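# Clip both heat sinks onto their power modules

## Task

Use each power module's spring clip to secure the heat sink already sitting on that module, making sure both clips have snapped fully closed, that each heat sink is still seated on its studs, and that both modules remain lying flat on the table.

## Robot and tools

Robot: two arms, left_arm and right_arm, each carrying a five-finger hand. The right arm has a right hand and the left arm a mirrored left hand. Base positions in the scene frame: left_arm about (+0.007, +0.394, 0) m, right_arm about (-0.062, -0.512, 0) m, both nearly unrotated. Scene frame: origin at table-top height midway between the arms, +z up, +x out over the table, left_arm on the +y side.

Hand point: a spot about 0.05 m in front of the palm. Its +z runs along the straight fingers, +y out of the palm, and +x across the palm away from the thumb on the right hand. On the left hand +x points toward the thumb. Straight fingertips reach 6 to 7 cm past the point along +z. A wrist bracket on the little-finger side can strike objects. With the fingers level, the wrist may hang below the hand point and reach the table first.

Frames: reported hand positions (metres), quaternions (wxyz) and velocities are in each arm's own base frame. Motion offsets are along the axes of that arm's current Hand target. Fixed cameras and the table use the scene frame.

The row (28 numbers, all in [-1, 1]) is one flat list covering both arms, always complete even if one arm stays still.
- Numbers 1-6: left_arm dx, dy, dz, rx, ry, rz.
- Numbers 7-12: left hand motors in this order: little, ring, middle, index, thumb_bend, thumb_turn.
- Numbers 13-14: left force_limit, speed.
- Numbers 15-28: the same layout for right_arm and its hand.

Pose numbers are offsets, not poses. They are measured from the Hand target as it stood when the action or move began. 1.0 equals 0.6 m of travel or 180 degrees. rx, ry, rz form one rotation vector. Six zeros mean hold the current Hand target.

Motor numbers are absolute targets. For each finger, +1 is straight and -1 is curled. For thumb_turn, +1 is beside the palm and -1 is opposite the fingers. force_limit runs from about 0 N at -1 to 10 N at +1 (15 N for the two thumb motors). Speed rises to full at +0.48. For a gentle grip use speed -0.94 or lower. There is no 'no change' value: to keep a hand as it is, resend the last eight numbers actually sent to it. If nothing has been sent yet, send hand_measured plus hand_force_limit and hand_speed.

Tools:
- execute_actions(actions, cameras): actions is a list of up to 15 actions. Each action is a list of up to 15 rows at 1/30 s per row, and the last row is held to fill the action. Every row in an action counts from that action's start pose. Images are returned only when actions is empty or cameras names them.
- move(target, speed, blend, stop_force, zero, blocking, cameras): target is one 28-number row, or a list of up to 15 such rows. Every row is an offset from the same starting Hand targets. speed is in m/s, 0.002 to 3.6, default 0.25; turning is capped at twice that value in rad/s. blend is a corner radius in metres; 0 means stop at each waypoint. stop_force is in N, 3 to 120, one value shared by both arms: an arm stops once its wrist sensor feels that much push against its motion. zero (default true) re-zeroes the sensor before the move. blocking=false returns early and cannot be combined with stop_force. Paths do not avoid obstacles and last between 0.5 s and 10 s. The result adds a 'move:' line giving the outcome (done, off_target, moving, held, fault) and any limits: paced means the pose was clipped, held means a check withheld steps. For stop_force, move slowly, keep the hand from turning, and leave it out when backing off a contact.
- wait(seconds 0-10, cameras): lets time pass while holding the last commands.
- stop(cameras): brakes the running move.
- zoom_image(camera, region [x0,y0,x1,y1] in pixels, at most 504 square): gives a closer view of the latest image from cam_head_left, cam_head_right, cam_high, cam_left_wrist or cam_right_wrist.
- show_instructions(): shows the reference images.
- zero_wrist_force(arm): re-zeroes that arm's force/torque reading.
- finished_scene(scene=1): ends the scene permanently.

Result lines:
- Hand target: the last commanded pose; the next offsets start from it. The hand often settles a little short; send the missing distance as an offset.
- hand_measured, hand_stopped_by (moving, target, force, stalled, fault) and hand_load_n follow the six-motor order. A dropped grip appears as load falling toward 0.
- Wrist force and torque are in end-effector axes. Joint torques include the arm's own weight.
- Orientation commands are clipped to 32 degrees from the current orientation at each step.

To avoid:
- Any net force of about 150 N, or a wrist-joint torque of about 24.3 N m, triggers a 10 s fault stop. A target pushed even slightly into a firm surface can cause this.
- Contact between the two arms, including one hand gripping the other's fingers, can end the scene.
- Do not drop parts, release them while they are moving, or slam into things. A part falling off the table fails the task.
- Avoid too much force on fingers and paths that pass near an arm's own base.
- Holding outstretched poses or pushing against something unreachable heats motors. A MOTOR HOT line warns of this, and at 85 °C the arm brakes for 30 to 60 s.
- Keep the clips pressed only briefly, then back away.

Each tool is called after ">>>" in YAML: its name, and indented under it one key for each argument.

Reference images:

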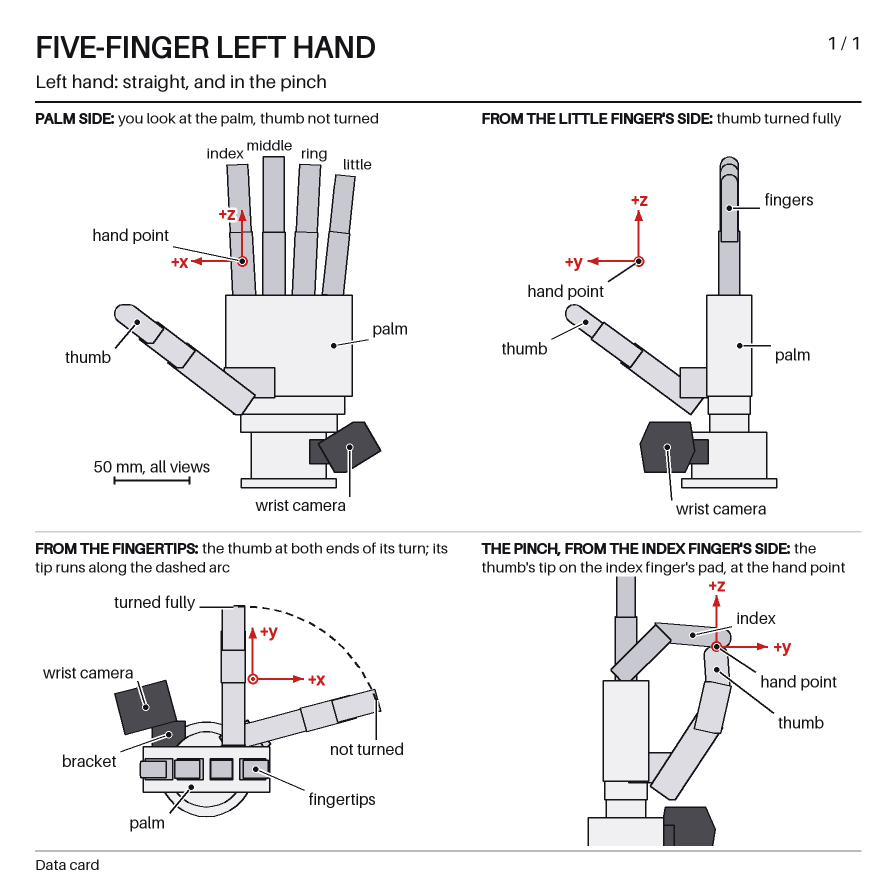

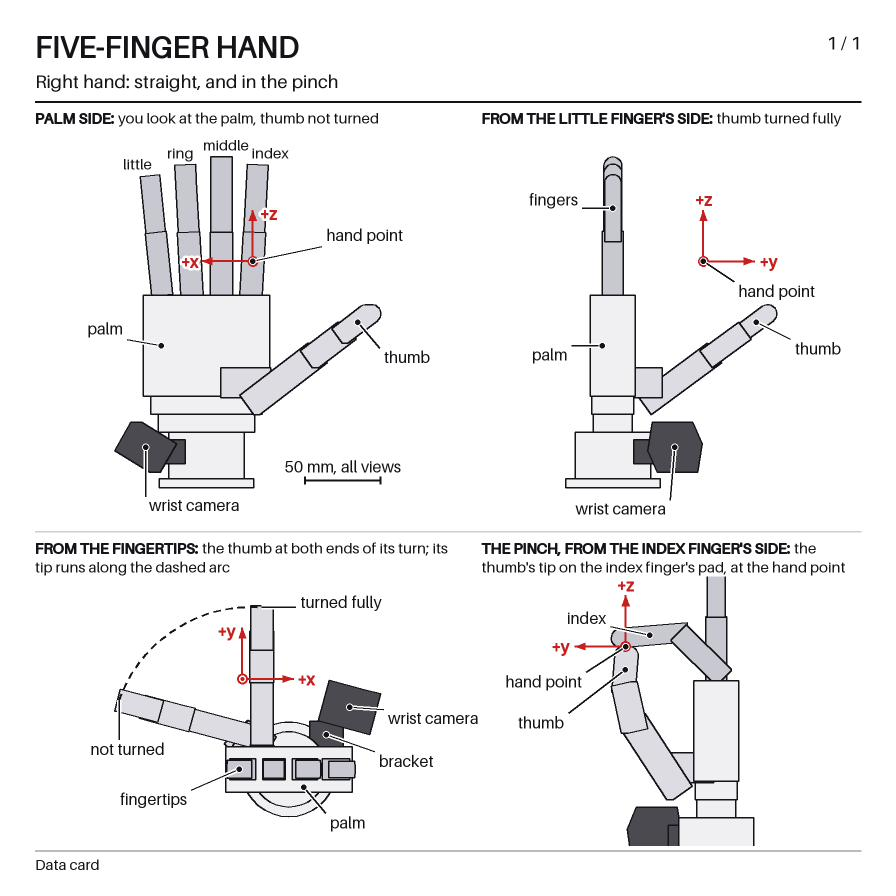

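## Session

>>> execute_actions:
  actions: []

Scene clock: 0.00 s.
left_arm: end_effector_position=(+0.5255, -0.2509, +0.1369) hand_measured=(+1.000, +1.000, +1.000, +1.000, +1.000, +1.000) hand_load_n=(+0.5, +0.0, +0.0, +0.0, +0.0, +0.0) hand_stopped_by=(target, target, target, target, target, target) hand_force_limit=0.00 hand_speed=-0.80 end_effector_quat_wxyz=(+0.363, -0.425, -0.535, +0.634) | right_arm: end_effector_position=(+0.2080, -0.3711, +0.1563) hand_measured=(+1.000, +1.000, +1.000, +1.000, +1.000, +1.000) hand_load_n=(+0.0, +0.0, +0.0, +0.0, +0.0, +0.0) hand_stopped_by=(target, target, target, target, target, target) hand_force_limit=0.00 hand_speed=-0.80 end_effector_quat_wxyz=(+0.238, +0.931, +0.190, -0.202)
Joint positions: left_arm=[3.085 -2.931 -0.65 0.366 -1.136 0.181] | right_arm=[-0.995 -1.383 1.996 0.622 2.12 0.077]
Joint velocities: within noise
Joint torques (N m): no reading
Wrist force (N): no reading
Wrist torque (N m): no reading
Wrist force, peak (N): no reading
Hand target: left_arm +0.5255, -0.2509, +0.1369; +0.363, -0.425, -0.535, +0.634 | right_arm +0.2080, -0.3711, +0.1563; +0.238, +0.931, +0.190, -0.202

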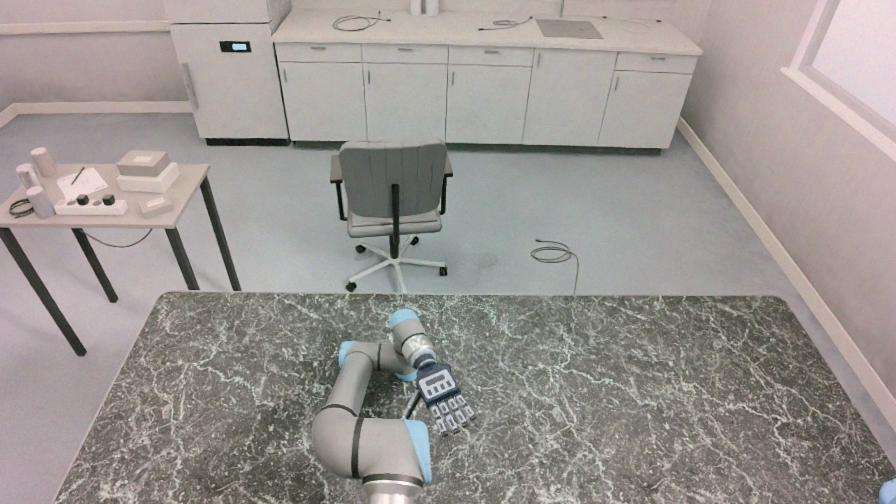

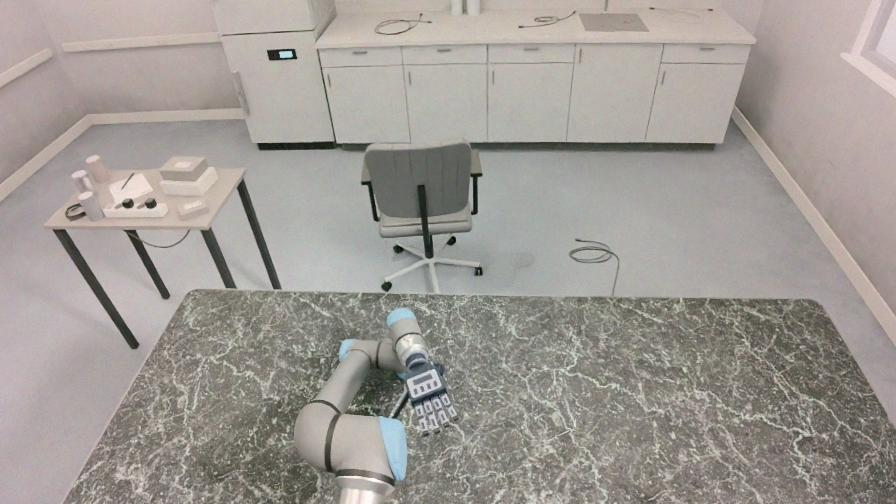

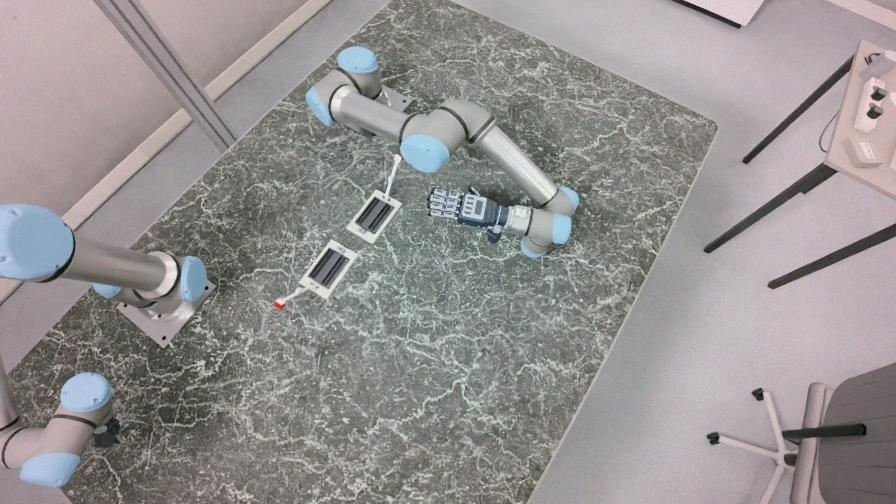

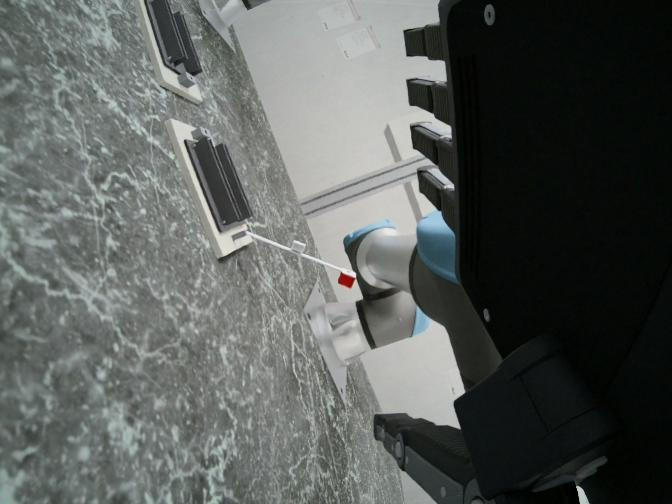

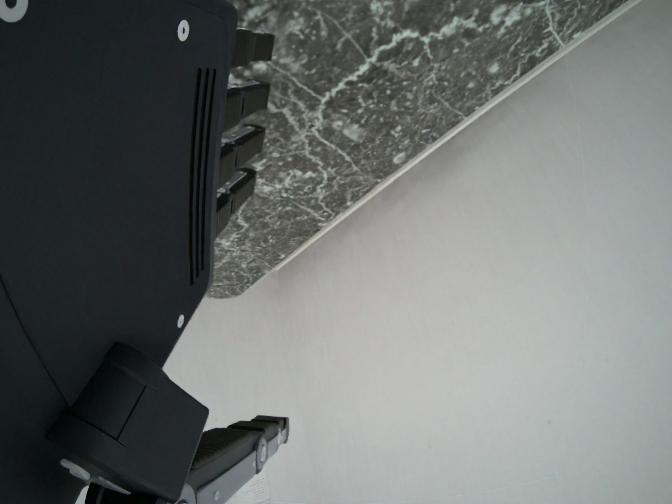

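>>> zoom_image:
  camera: "cam_high"
  region: [260, 140, 440, 320]

>>> zoom_image:
  camera: "cam_left_wrist"
  region: [120, 0, 420, 300]

Scaled by 2.800 from the camera's 896x504 image, which has a finer 1280x720 frame.

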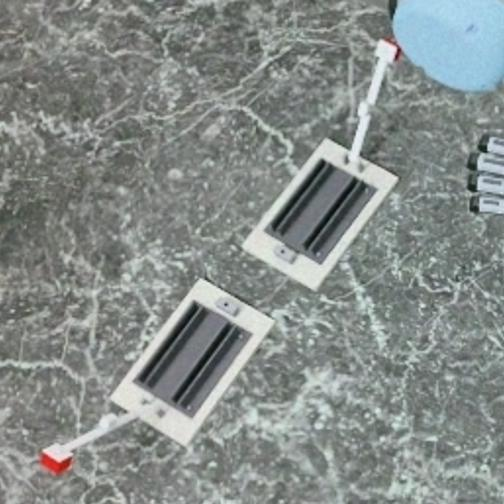

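Scaled by 1.680 from the camera's 672x504 image, which has a finer 960x720 frame.

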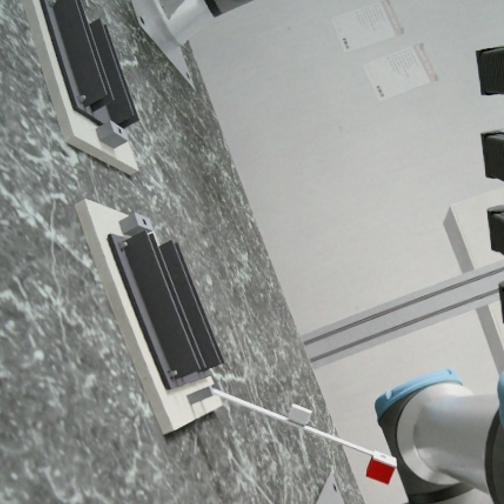

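>>> move:
  target:
    - [-0.0301,-0.1974,0.0133,0,0,0,1,1,1,1,1,1,0,-0.8,0,0,0,0,0,0,1,1,1,1,1,1,0,-0.8]
    - [0.3073,-0.3302,0.3877,-0.2888,0.5045,0.4258,1,1,1,1,1,1,0,-0.8,0,0,0,0,0,0,1,1,1,1,1,1,0,-0.8]
  blend: 0.06
  speed: 0.3
  cameras: ["all"]

Scene clock: 140.83 s.
left_arm: end_effector_position=(+0.2417, -0.1359, +0.3202) hand_measured=(+1.000, +1.000, +1.000, +1.000, +1.000, +1.000) hand_load_n=(+0.0, +0.0, +0.0, +0.0, +0.0, +0.0) hand_stopped_by=(target, target, target, target, target, target) hand_force_limit=0.00 hand_speed=-0.80 end_effector_quat_wxyz=(-0.001, +1.000, +0.000, +0.000) | right_arm: end_effector_position=(+0.2080, -0.3711, +0.1563) hand_measured=(+1.000, +1.000, +1.000, +1.000, +1.000, +1.000) hand_load_n=(+0.0, +0.0, -0.5, +0.0, +0.0, +0.0) hand_stopped_by=(target, target, target, target, target, target) hand_force_limit=0.00 hand_speed=-0.80 end_effector_quat_wxyz=(+0.238, +0.931, +0.190, -0.202)
Joint positions: left_arm=[3.432 -1.303 -1.843 1.576 -1.572 1.861] | right_arm=[-0.995 -1.383 1.996 0.622 2.12 0.077]
Joint torques (N m): left_arm=[6 18.37 8.54 -4.52 1.23 1.65] | right_arm=[-0.6 -21.84 -16.94 1.57 0.97 0.01]
Wrist force (N): left_arm=[0.0 -0.5 0.2] | right_arm=[0.1 -0.2 0.2]
Wrist torque (N m): left_arm=[-0.33 0.00 -0.10] | right_arm=[-0.02 -0.02 0.00]
Wrist force, peak (N): left_arm=[0.3 2.0 0.0] | right_arm=[0.2 -0.4 0.2]
Hand target: left_arm +0.2417, -0.1359, +0.3202; -0.001, +1.000, +0.000, +0.000 | right_arm +0.2080, -0.3711, +0.1563; +0.238, +0.931, +0.190, -0.202
Off the commanded pose: left_arm 0.000 m, 0 deg | right_arm 0.000 m, 0 deg.
move: done
camera_calibration:
cam_left_wrist: T_world_to_cam=[[0.1981, 0.980086, 0.0137104, 0.0757004], [0.843002, -0.177496, 0.507782, -0.38936], [0.500103, -0.0890339, -0.861377, 0.260144], [0, 0, 0, 1]] pos_world=[0.183136, -0.120141, 0.420754]

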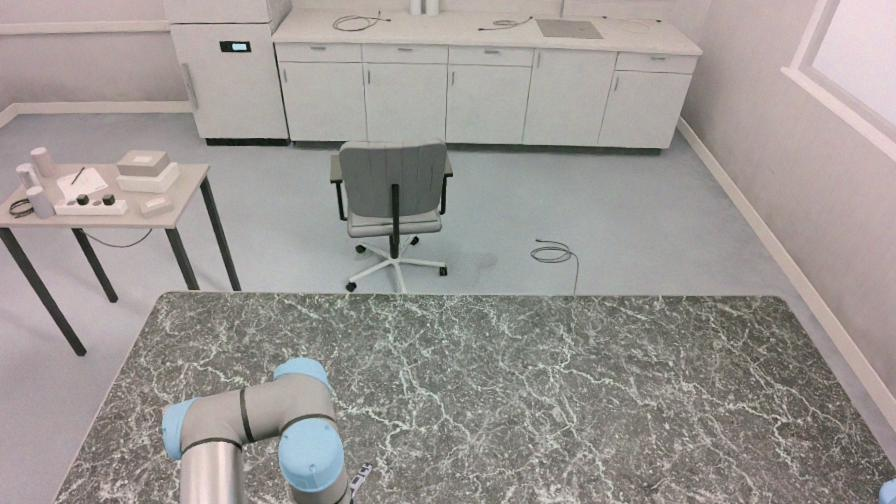

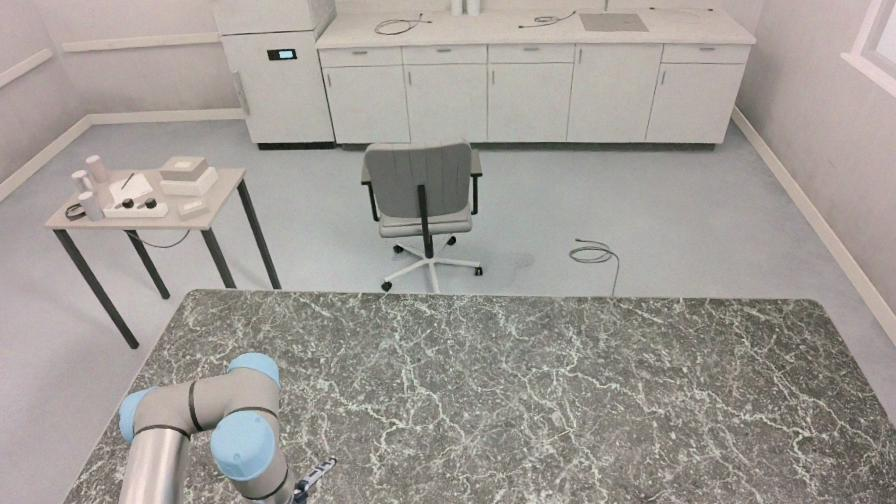

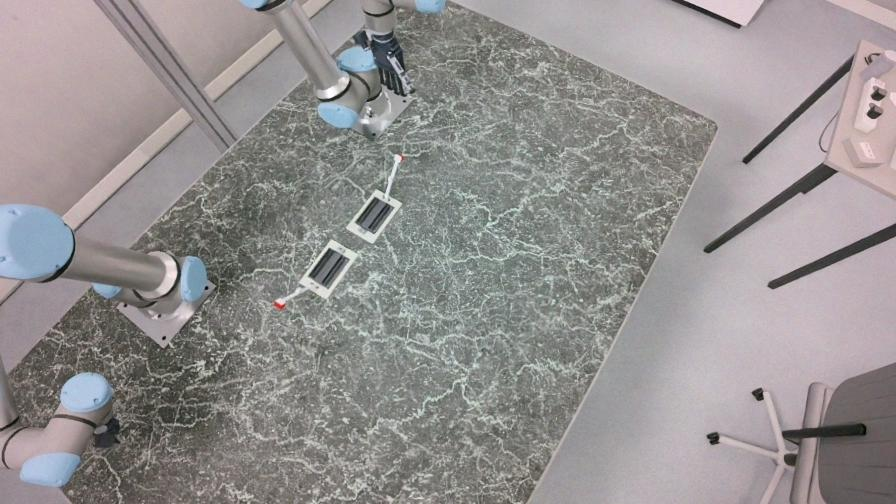

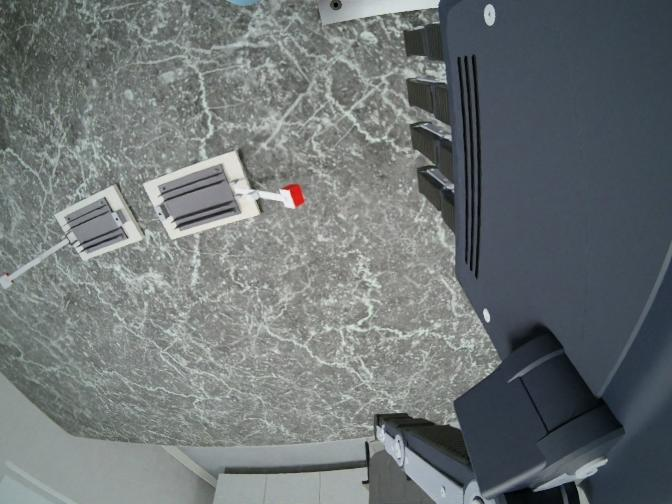

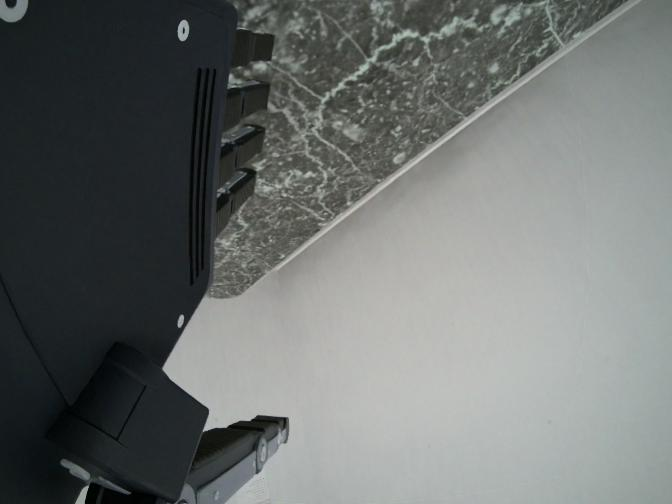

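>>> zoom_image:
  camera: "cam_left_wrist"
  region: [40, 130, 320, 290]

>>> zoom_image:
  camera: "cam_high"
  region: [260, 130, 440, 320]

Scaled by 1.800 from the camera's 672x504 image, which has a finer 960x720 frame.

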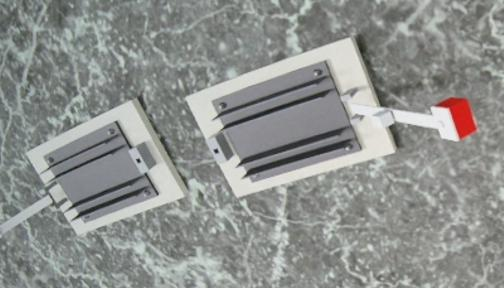

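Scaled by 2.653 from the camera's 896x504 image, which has a finer 1280x720 frame.

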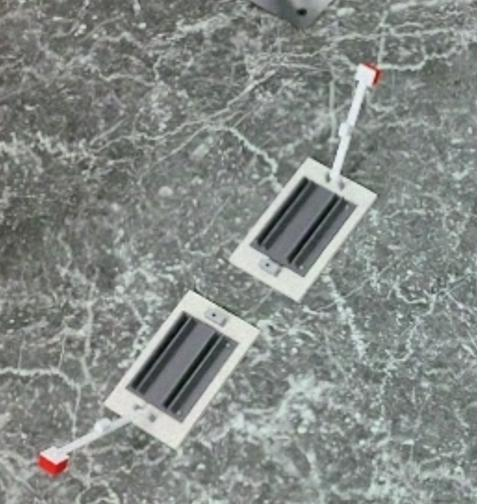

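>>> move:
  target: [0.102,0.085,0.2837,0,0,0,1,1,1,1,1,1,0,-0.8,0,0,0,0,0,0,1,1,1,1,1,1,0,-0.8]
  speed: 0.25
  cameras: ["cam_high","cam_left_wrist"]

>>> zoom_image:
  camera: "cam_left_wrist"
  region: [0, 60, 450, 300]

>>> zoom_image:
  camera: "cam_high"
  region: [300, 80, 480, 260]

Scene clock: 169.90 s.
left_arm: end_effector_position=(+0.3028, -0.1867, +0.1500) hand_measured=(+1.000, +1.000, +1.000, +1.000, +1.000, +1.000) hand_load_n=(+0.0, +0.0, +0.0, +0.0, +0.0, +0.0) hand_stopped_by=(target, target, target, target, target, target) hand_force_limit=0.00 hand_speed=-0.80 end_effector_quat_wxyz=(+0.000, +1.000, +0.000, +0.000) | right_arm: end_effector_position=(+0.2080, -0.3711, +0.1563) hand_measured=(+1.000, +1.000, +1.000, +1.000, +1.000, +1.000) hand_load_n=(+0.0, +0.0, +0.0, +0.0, +0.0, +0.0) hand_stopped_by=(target, target, target, target, target, target) hand_force_limit=0.00 hand_speed=-0.80 end_effector_quat_wxyz=(+0.238, +0.931, +0.190, -0.202)
Joint positions: left_arm=[3.166 -1.626 -2.011 2.067 -1.572 1.595] | right_arm=[-0.995 -1.383 1.996 0.622 2.12 0.077]
Joint torques (N m): left_arm=[-7.3 8.55 25.72 -0.14 -1.63 -1.63] | right_arm=[-0.2 -20.92 -17.06 1.67 1.11 -0.08]
Wrist force (N): left_arm=[-0.5 -0.5 0.3] | right_arm=[0.1 -0.2 -0.1]
Wrist torque (N m): left_arm=[-0.35 0.08 -0.06] | right_arm=[-0.02 -0.01 0.00]
Wrist force, peak (N): left_arm=[0.0 -0.5 1.2] | right_arm=[0.3 -0.3 0.3]
Hand target: left_arm +0.3028, -0.1867, +0.1499; -0.001, +1.000, +0.000, +0.000 | right_arm +0.2080, -0.3711, +0.1563; +0.238, +0.931, +0.190, -0.202
Off the commanded pose: left_arm 0.000 m, 0 deg | right_arm 0.000 m, 0 deg.
move: done
camera_calibration:
cam_left_wrist: T_world_to_cam=[[0.198148, 0.980077, 0.0136252, 0.115707], [0.842994, -0.177493, 0.507797, -0.363545], [0.500099, -0.0891331, -0.861369, 0.0783906], [0, 0, 0, 1]] pos_world=[0.244336, -0.170941, 0.250554]
Images, in order (width x height): cam_high 896x504, cam_left_wrist 672x504.

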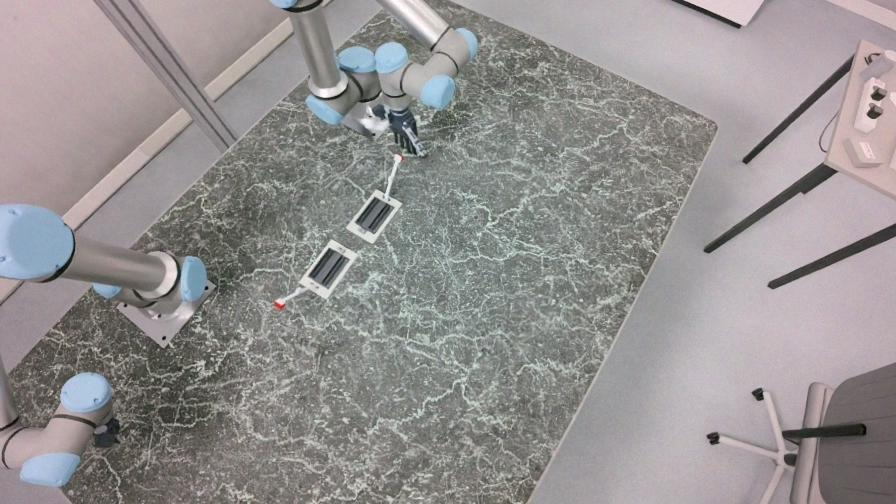

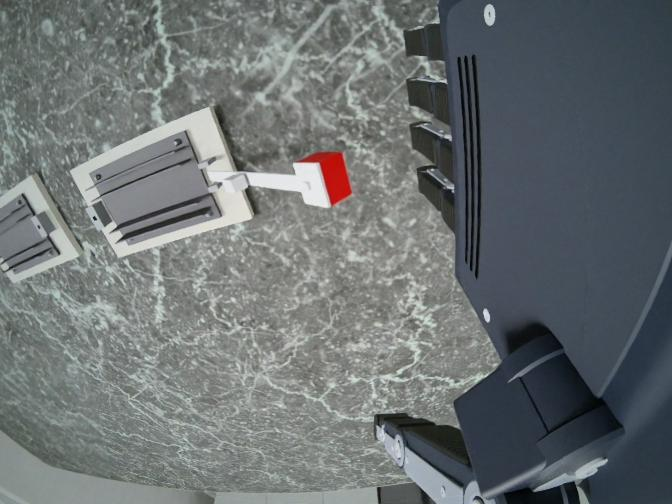

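Scaled by 1.120 from the camera's 672x504 image, which has a finer 960x720 frame.

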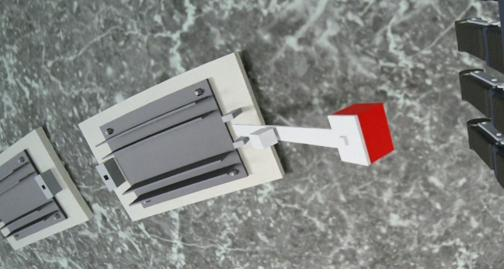

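Scaled by 2.800 from the camera's 896x504 image, which has a finer 1280x720 frame.

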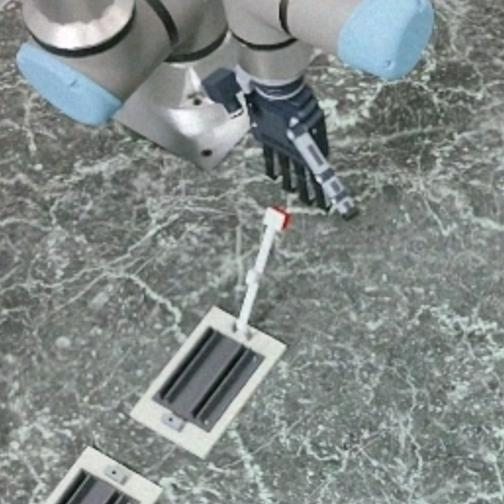

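>>> move:
  target: [0,0.08,0,0,0,0,1,1,1,1,1,1,0,-0.8,0,0,0,0,0,0,1,1,1,1,1,1,0,-0.8]
  speed: 0.06
  stop_force: 12
  cameras: ["cam_high","cam_left_wrist"]

>>> zoom_image:
  camera: "cam_left_wrist"
  region: [150, 60, 500, 300]

Scene clock: 188.80 s.
left_arm: end_effector_position=(+0.3029, -0.2347, +0.1499) hand_measured=(+1.000, +1.000, +1.000, +1.000, +1.000, +1.000) hand_load_n=(+0.0, +0.0, +0.0, +0.0, +0.0, +0.0) hand_stopped_by=(target, target, target, target, target, target) hand_force_limit=0.00 hand_speed=-0.80 end_effector_quat_wxyz=(-0.001, +1.000, +0.000, +0.000) | right_arm: end_effector_position=(+0.2080, -0.3711, +0.1563) hand_measured=(+1.000, +1.000, +1.000, +1.000, +1.000, +1.000) hand_load_n=(+0.0, +0.0, +0.0, +0.0, +0.0, +0.0) hand_stopped_by=(target, target, target, target, target, target) hand_force_limit=0.00 hand_speed=-0.80 end_effector_quat_wxyz=(+0.238, +0.931, +0.190, -0.202)
Joint positions: left_arm=[2.995 -1.685 -1.947 2.061 -1.572 1.424] | right_arm=[-0.995 -1.383 1.996 0.622 2.12 0.077]
Joint torques (N m): left_arm=[-6.74 9.86 25.84 -4.71 -1.59 -1.86] | right_arm=[-0.52 -21.38 -16.84 1.63 0.82 0.05]
Wrist force (N): left_arm=[-0.3 -0.9 0.0] | right_arm=[-0.1 -0.2 -0.1]
Wrist torque (N m): left_arm=[-0.30 0.03 -0.04] | right_arm=[-0.02 0.02 -0.02]
Wrist force, peak (N): left_arm=[-0.3 -1.1 0.4] | right_arm=[0.0 -0.4 0.3]
Hand target: left_arm +0.3029, -0.2347, +0.1499; -0.001, +1.000, +0.000, +0.000 | right_arm +0.2080, -0.3711, +0.1563; +0.238, +0.931, +0.190, -0.202
Off the commanded pose: left_arm 0.000 m, 0 deg | right_arm 0.000 m, 0 deg.
move: done
camera_calibration:
cam_left_wrist: T_world_to_cam=[[0.19815, 0.980077, 0.0136262, 0.162751], [0.842993, -0.177495, 0.507797, -0.372014], [0.500099, -0.0891331, -0.861369, 0.0740261], [0, 0, 0, 1]] pos_world=[0.244336, -0.218941, 0.250454]
Images, in order (width x height): cam_high 896x504, cam_left_wrist 672x504.

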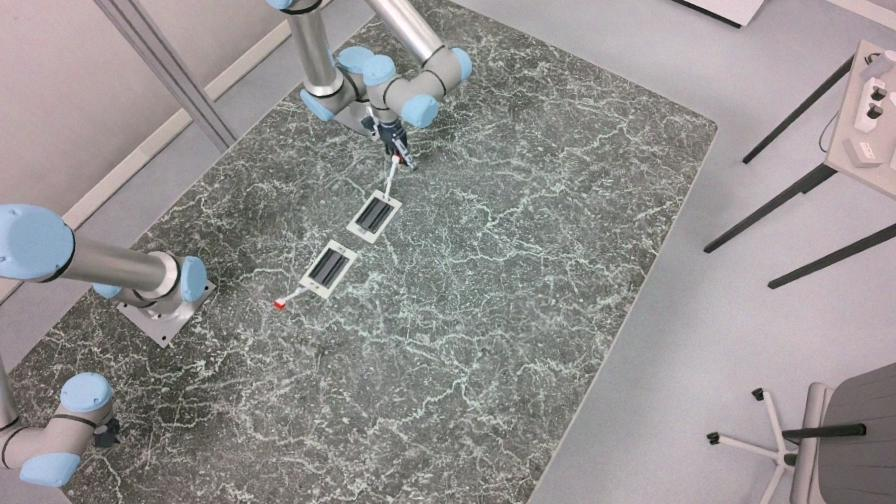

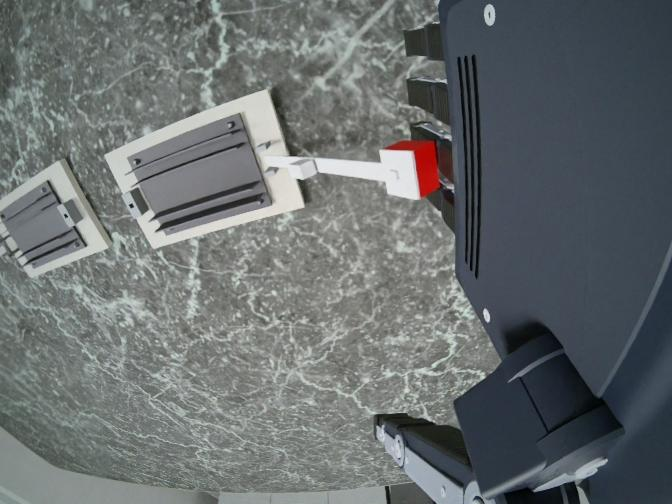

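Scaled by 1.440 from the camera's 672x504 image, which has a finer 960x720 frame.

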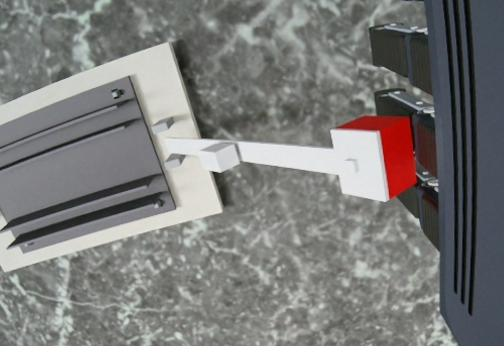

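>>> move:
  target:
    - [0,0.0667,-0.025,0,0,0,1,1,1,1,1,1,0,-0.8,0,0,0,0,0,0,1,1,1,1,1,1,0,-0.8]
  speed: 0.06
  stop_force: 12
  cameras: ["cam_high","cam_left_wrist"]

>>> zoom_image:
  camera: "cam_high"
  region: [300, 80, 480, 260]

Scene clock: 193.23 s.
left_arm: end_effector_position=(+0.3029, -0.2748, +0.1648) hand_measured=(+1.000, +1.000, +1.000, +1.000, +1.000, +1.000) hand_load_n=(+0.0, +0.0, +0.0, +0.0, +0.0, +0.0) hand_stopped_by=(target, target, target, target, target, target) hand_force_limit=0.00 hand_speed=-0.80 end_effector_quat_wxyz=(-0.001, +1.000, +0.000, +0.000) | right_arm: end_effector_position=(+0.2080, -0.3711, +0.1563) hand_measured=(+1.000, +1.000, +1.000, +1.000, +1.000, +1.000) hand_load_n=(+0.0, +0.0, +0.0, +0.0, -0.5, +0.0) hand_stopped_by=(target, target, target, target, target, target) hand_force_limit=0.00 hand_speed=-0.80 end_effector_quat_wxyz=(+0.238, +0.931, +0.190, -0.202)
Joint positions: left_arm=[2.868 -1.724 -1.858 2.011 -1.572 1.297] | right_arm=[-0.995 -1.383 1.996 0.622 2.12 0.077]
Joint torques (N m): left_arm=[-8.49 12.08 26.68 -3.96 -1.08 -1.71] | right_arm=[-0.14 -20.31 -16.42 1.68 0.73 0.04]
Wrist force (N): left_arm=[-1.0 -4.1 -3.4] | right_arm=[0.1 -0.1 0.1]
Wrist torque (N m): left_arm=[-0.12 0.02 -0.01] | right_arm=[-0.01 -0.01 0.00]
Wrist force, peak (N): left_arm=[-0.7 -5.2 -3.5] | right_arm=[0.3 -0.3 0.1]
Hand target: left_arm +0.3029, -0.2748, +0.1648; -0.001, +1.000, +0.000, +0.000 | right_arm +0.2080, -0.3711, +0.1563; +0.238, +0.931, +0.190, -0.202
Off the commanded pose: left_arm 0.000 m, 0 deg | right_arm 0.000 m, 0 deg.
move: done
camera_calibration:
cam_left_wrist: T_world_to_cam=[[0.19815, 0.980077, 0.0136262, 0.201848], [0.842993, -0.177495, 0.507797, -0.386749], [0.500099, -0.0891331, -0.861369, 0.0833724], [0, 0, 0, 1]] pos_world=[0.244336, -0.259041, 0.265454]
Images, in order (width x height): cam_high 896x504, cam_left_wrist 672x504.

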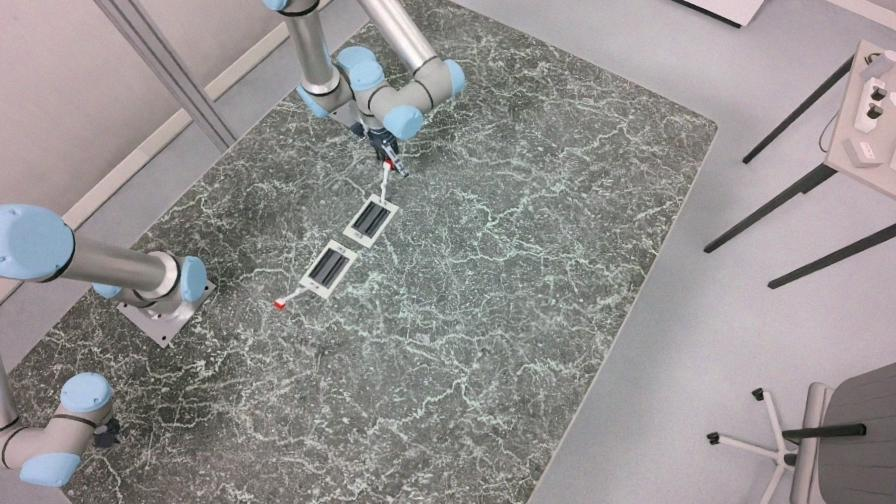

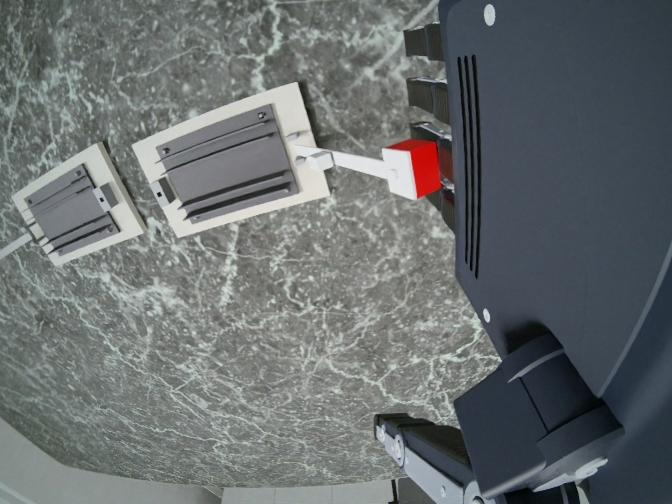

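Scaled by 2.800 from the camera's 896x504 image, which has a finer 1280x720 frame.

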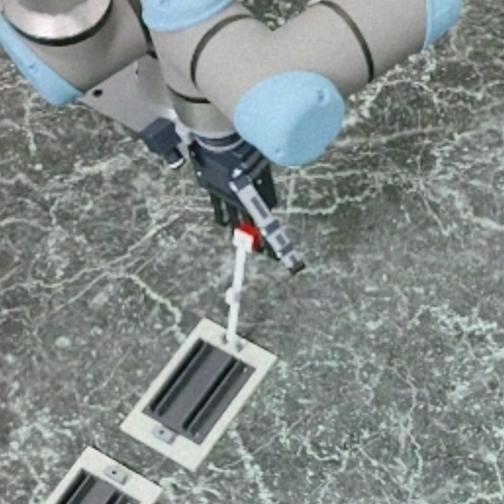

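>>> move:
  target:
    - [0,0.0,-0.0133,0,0,0,1,1,1,1,1,1,0,-0.8,0,0,0,0,0,0,1,1,1,1,1,1,0,-0.8]
    - [0,0.055,-0.045,0,0,0,1,1,1,1,1,1,0,-0.8,0,0,0,0,0,0,1,1,1,1,1,1,0,-0.8]
  speed: 0.05
  stop_force: 12
  cameras: ["cam_high","cam_left_wrist"]

>>> zoom_image:
  camera: "cam_high"
  region: [300, 80, 480, 260]

Scene clock: 211.80 s.
left_arm: end_effector_position=(+0.3029, -0.3078, +0.1918) hand_measured=(+1.000, +1.000, +1.000, +1.000, +1.000, +1.000) hand_load_n=(+0.0, +0.0, +0.0, +0.0, +0.0, +0.0) hand_stopped_by=(target, target, target, target, target, target) hand_force_limit=0.00 hand_speed=-0.80 end_effector_quat_wxyz=(-0.001, +1.000, +0.000, +0.000) | right_arm: end_effector_position=(+0.2080, -0.3711, +0.1563) hand_measured=(+1.000, +1.000, +1.000, +1.000, +1.000, +1.000) hand_load_n=(+0.0, +0.0, +0.0, +0.0, -0.5, +0.0) hand_stopped_by=(target, target, target, target, target, target) hand_force_limit=0.00 hand_speed=-0.80 end_effector_quat_wxyz=(+0.238, +0.931, +0.190, -0.202)
Joint positions: left_arm=[2.773 -1.75 -1.753 1.932 -1.572 1.202] | right_arm=[-0.995 -1.383 1.996 0.622 2.12 0.077]
Joint torques (N m): left_arm=[-6.33 14.16 27.19 -4.8 -1.6 -1.79] | right_arm=[-0.31 -21.12 -17.52 1.52 0.9 -0.02]
Wrist force (N): left_arm=[0.4 -0.7 0.9] | right_arm=[0.0 -0.2 0.0]
Wrist torque (N m): left_arm=[-0.34 0.05 0.00] | right_arm=[-0.02 0.02 -0.01]
Wrist force, peak (N): left_arm=[-0.4 -3.2 -5.0] | right_arm=[0.3 -0.3 0.0]
Hand target: left_arm +0.3029, -0.3078, +0.1918; -0.001, +1.000, +0.000, +0.000 | right_arm +0.2080, -0.3711, +0.1563; +0.238, +0.931, +0.190, -0.202
Off the commanded pose: left_arm 0.000 m, 0 deg | right_arm 0.000 m, 0 deg.
move: done
camera_calibration:
cam_left_wrist: T_world_to_cam=[[0.19815, 0.980077, 0.0136262, 0.233824], [0.842993, -0.177495, 0.507797, -0.406266], [0.500099, -0.0891331, -0.861369, 0.103602], [0, 0, 0, 1]] pos_world=[0.244336, -0.292041, 0.292354]
Images, in order (width x height): cam_high 896x504, cam_left_wrist 672x504.

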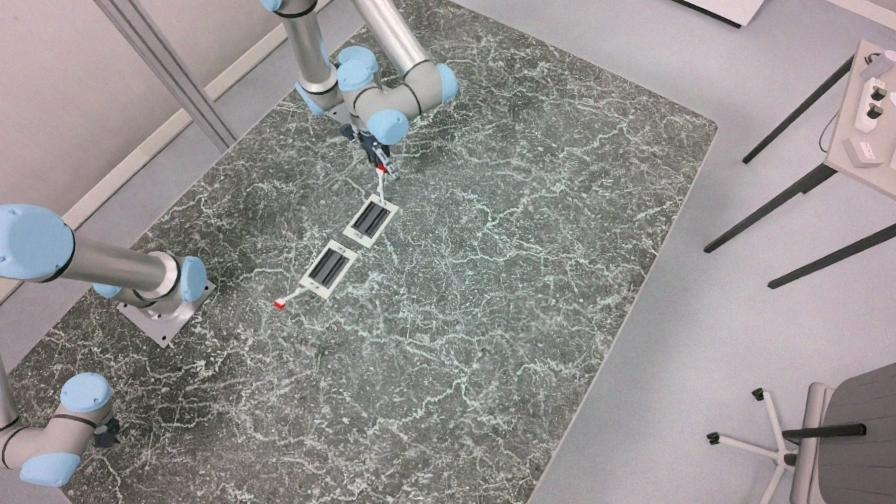

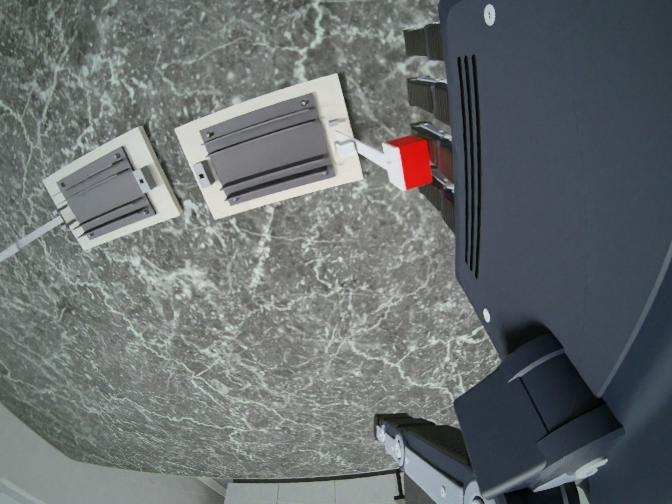

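Scaled by 2.800 from the camera's 896x504 image, which has a finer 1280x720 frame.

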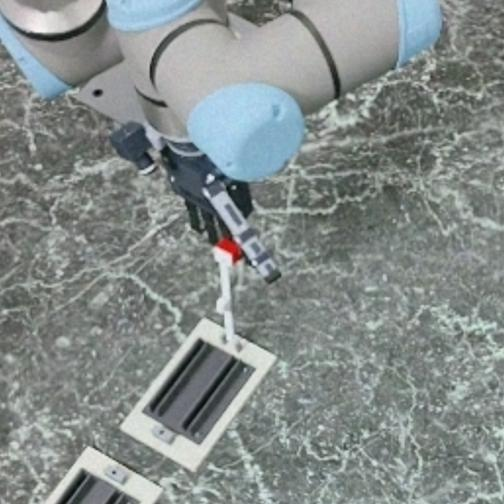

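>>> move:
  target:
    - [0,0.037,-0.027,0,0,0,1,1,1,1,1,1,0,-0.8,0,0,0,0,0,0,1,1,1,1,1,1,0,-0.8]
    - [0,0.0935,-0.03,0,0,0,1,1,1,1,1,1,0,-0.8,0,0,0,0,0,0,1,1,1,1,1,1,0,-0.8]
    - [0.003,0.149,-0.0183,0,0,0,1,1,1,1,1,1,0,-0.8,0,0,0,0,0,0,1,1,1,1,1,1,0,-0.8]
  speed: 0.05
  stop_force: 12
  cameras: ["cam_high","cam_left_wrist"]

>>> zoom_image:
  camera: "cam_high"
  region: [300, 80, 480, 260]

>>> zoom_image:
  camera: "cam_left_wrist"
  region: [150, 60, 500, 300]

Scene clock: 227.07 s.
left_arm: end_effector_position=(+0.3047, -0.3972, +0.2027) hand_measured=(+1.000, +1.000, +1.000, +1.000, +1.000, +1.000) hand_load_n=(+0.0, +0.0, +0.0, +0.0, +0.0, +0.0) hand_stopped_by=(target, target, target, target, target, target) hand_force_limit=0.00 hand_speed=-0.80 end_effector_quat_wxyz=(-0.001, +1.000, +0.000, +0.000) | right_arm: end_effector_position=(+0.2080, -0.3711, +0.1563) hand_measured=(+1.000, +1.000, +1.000, +1.000, +1.000, +1.000) hand_load_n=(-0.5, +0.0, +0.0, +0.0, -0.5, +0.0) hand_stopped_by=(target, target, target, target, target, target) hand_force_limit=0.00 hand_speed=-0.80 end_effector_quat_wxyz=(+0.238, +0.931, +0.190, -0.202)
Joint positions: left_arm=[2.565 -1.9 -1.531 1.859 -1.572 0.994] | right_arm=[-0.995 -1.383 1.996 0.622 2.12 0.077]
Joint torques (N m): left_arm=[-5.85 20.22 27.84 -4.44 -1.84 -1.79] | right_arm=[0.27 -20.67 -18.12 1.54 0.71 0.02]
Wrist force (N): left_arm=[-0.5 -0.4 0.3] | right_arm=[0.0 -0.1 0.0]
Wrist torque (N m): left_arm=[-0.31 0.07 -0.04] | right_arm=[-0.02 0.00 0.00]
Wrist force, peak (N): left_arm=[0.4 -1.0 1.0] | right_arm=[0.3 -0.4 0.0]
Hand target: left_arm +0.3047, -0.3972, +0.2027; -0.001, +1.000, +0.000, +0.000 | right_arm +0.2080, -0.3711, +0.1563; +0.238, +0.931, +0.190, -0.202
Off the commanded pose: left_arm 0.000 m, 0 deg | right_arm 0.000 m, 0 deg.
move: done
camera_calibration:
cam_left_wrist: T_world_to_cam=[[0.19815, 0.980077, 0.0136262, 0.320918], [0.842993, -0.177495, 0.507797, -0.429271], [0.500099, -0.0891331, -0.861369, 0.104072], [0, 0, 0, 1]] pos_world=[0.246236, -0.381441, 0.303254]
Images, in order (width x height): cam_high 896x504, cam_left_wrist 672x504.

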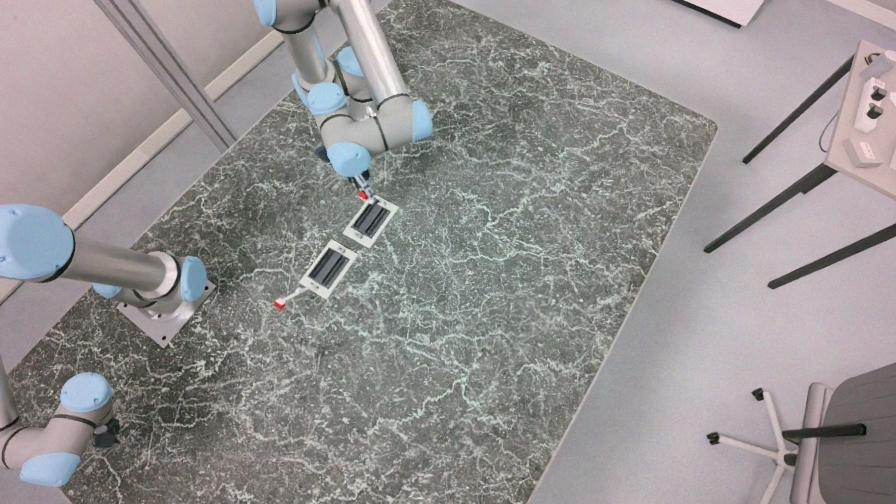

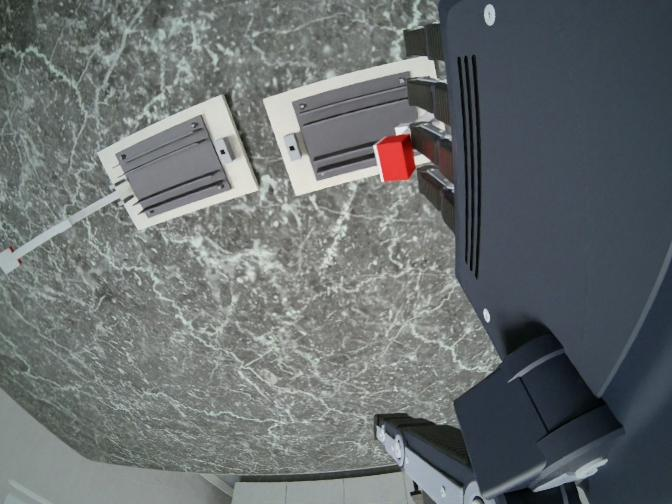

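Scaled by 2.800 from the camera's 896x504 image, which has a finer 1280x720 frame.

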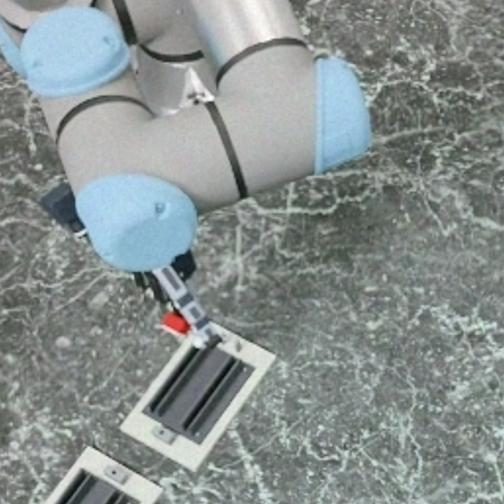

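Scaled by 1.440 from the camera's 672x504 image, which has a finer 960x720 frame.

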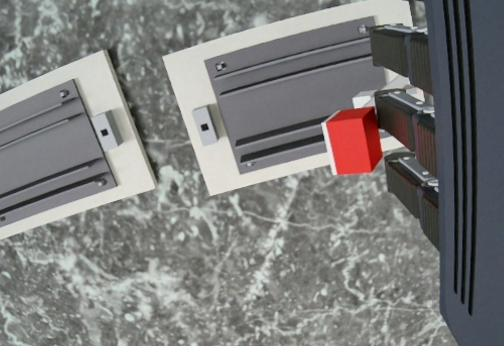

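>>> move:
  target:
    - [0,-0.02,-0.0167,0,0,0,1,1,1,1,1,1,0,-0.8,0,0,0,0,0,0,1,1,1,1,1,1,0,-0.8]
    - [0.011,-0.02,-0.0167,0,0,0,1,1,1,1,1,1,0,-0.8,0,0,0,0,0,0,1,1,1,1,1,1,0,-0.8]
  speed: 0.05
  cameras: ["cam_high","cam_left_wrist"]

>>> zoom_image:
  camera: "cam_left_wrist"
  region: [200, 40, 480, 240]

Scene clock: 236.93 s.
left_arm: end_effector_position=(+0.3112, -0.3852, +0.2127) hand_measured=(+1.000, +1.000, +1.000, +1.000, +1.000, +1.000) hand_load_n=(+0.0, +0.0, +0.0, +0.0, +0.0, +0.0) hand_stopped_by=(target, target, target, target, target, target) hand_force_limit=0.00 hand_speed=-0.80 end_effector_quat_wxyz=(-0.001, +1.000, +0.000, +0.000) | right_arm: end_effector_position=(+0.2080, -0.3711, +0.1563) hand_measured=(+1.000, +1.000, +1.000, +1.000, +1.000, +1.000) hand_load_n=(+0.0, +0.0, +0.0, +0.0, +0.0, +0.0) hand_stopped_by=(target, target, target, target, target, target) hand_force_limit=0.00 hand_speed=-0.80 end_effector_quat_wxyz=(+0.238, +0.931, +0.190, -0.202)
Joint positions: left_arm=[2.598 -1.881 -1.529 1.839 -1.572 1.027] | right_arm=[-0.995 -1.383 1.996 0.622 2.12 0.077]
Joint torques (N m): left_arm=[7.17 18.93 27.77 -4.48 0.75 1.32] | right_arm=[-0.55 -20.38 -17.13 1.37 0.71 -0.02]
Wrist force (N): left_arm=[-0.5 -0.5 0.2] | right_arm=[0.2 0.0 0.1]
Wrist torque (N m): left_arm=[-0.31 0.06 -0.12] | right_arm=[0.00 -0.02 0.01]
Wrist force, peak (N): left_arm=[-0.7 -0.9 0.5] | right_arm=[0.1 -0.3 0.3]
Hand target: left_arm +0.3113, -0.3852, +0.2127; -0.001, +1.000, +0.000, +0.000 | right_arm +0.2080, -0.3711, +0.1563; +0.238, +0.931, +0.190, -0.202
Off the commanded pose: left_arm 0.000 m, 0 deg | right_arm 0.000 m, 0 deg.
move: done
camera_calibration:
cam_left_wrist: T_world_to_cam=[[0.198099, 0.980086, 0.0137094, 0.307721], [0.843003, -0.177494, 0.507782, -0.437746], [0.500103, -0.0890339, -0.861377, 0.110629], [0, 0, 0, 1]] pos_world=[0.252736, -0.369441, 0.313354]
Images, in order (width x height): cam_high 896x504, cam_left_wrist 672x504.

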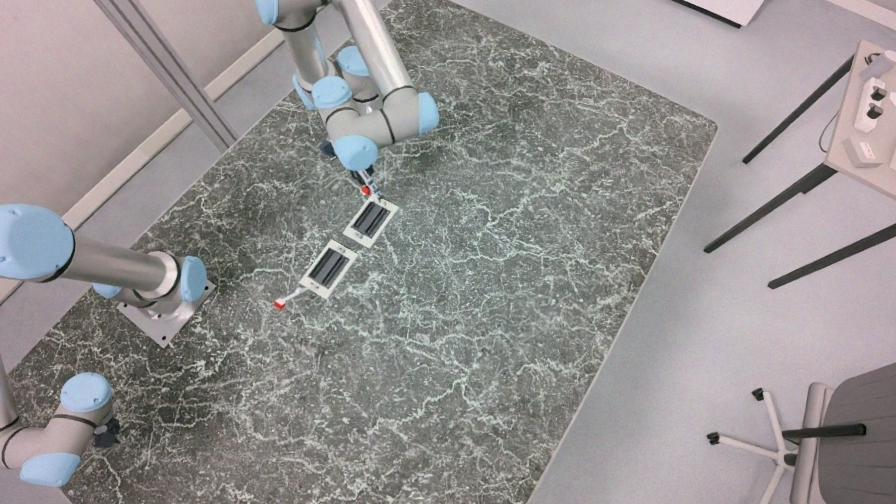

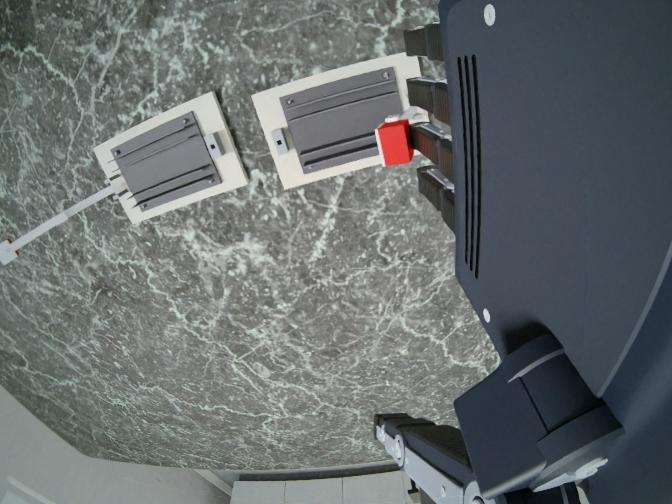

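Scaled by 1.800 from the camera's 672x504 image, which has a finer 960x720 frame.

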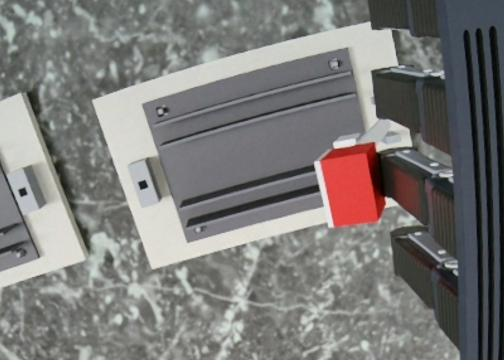

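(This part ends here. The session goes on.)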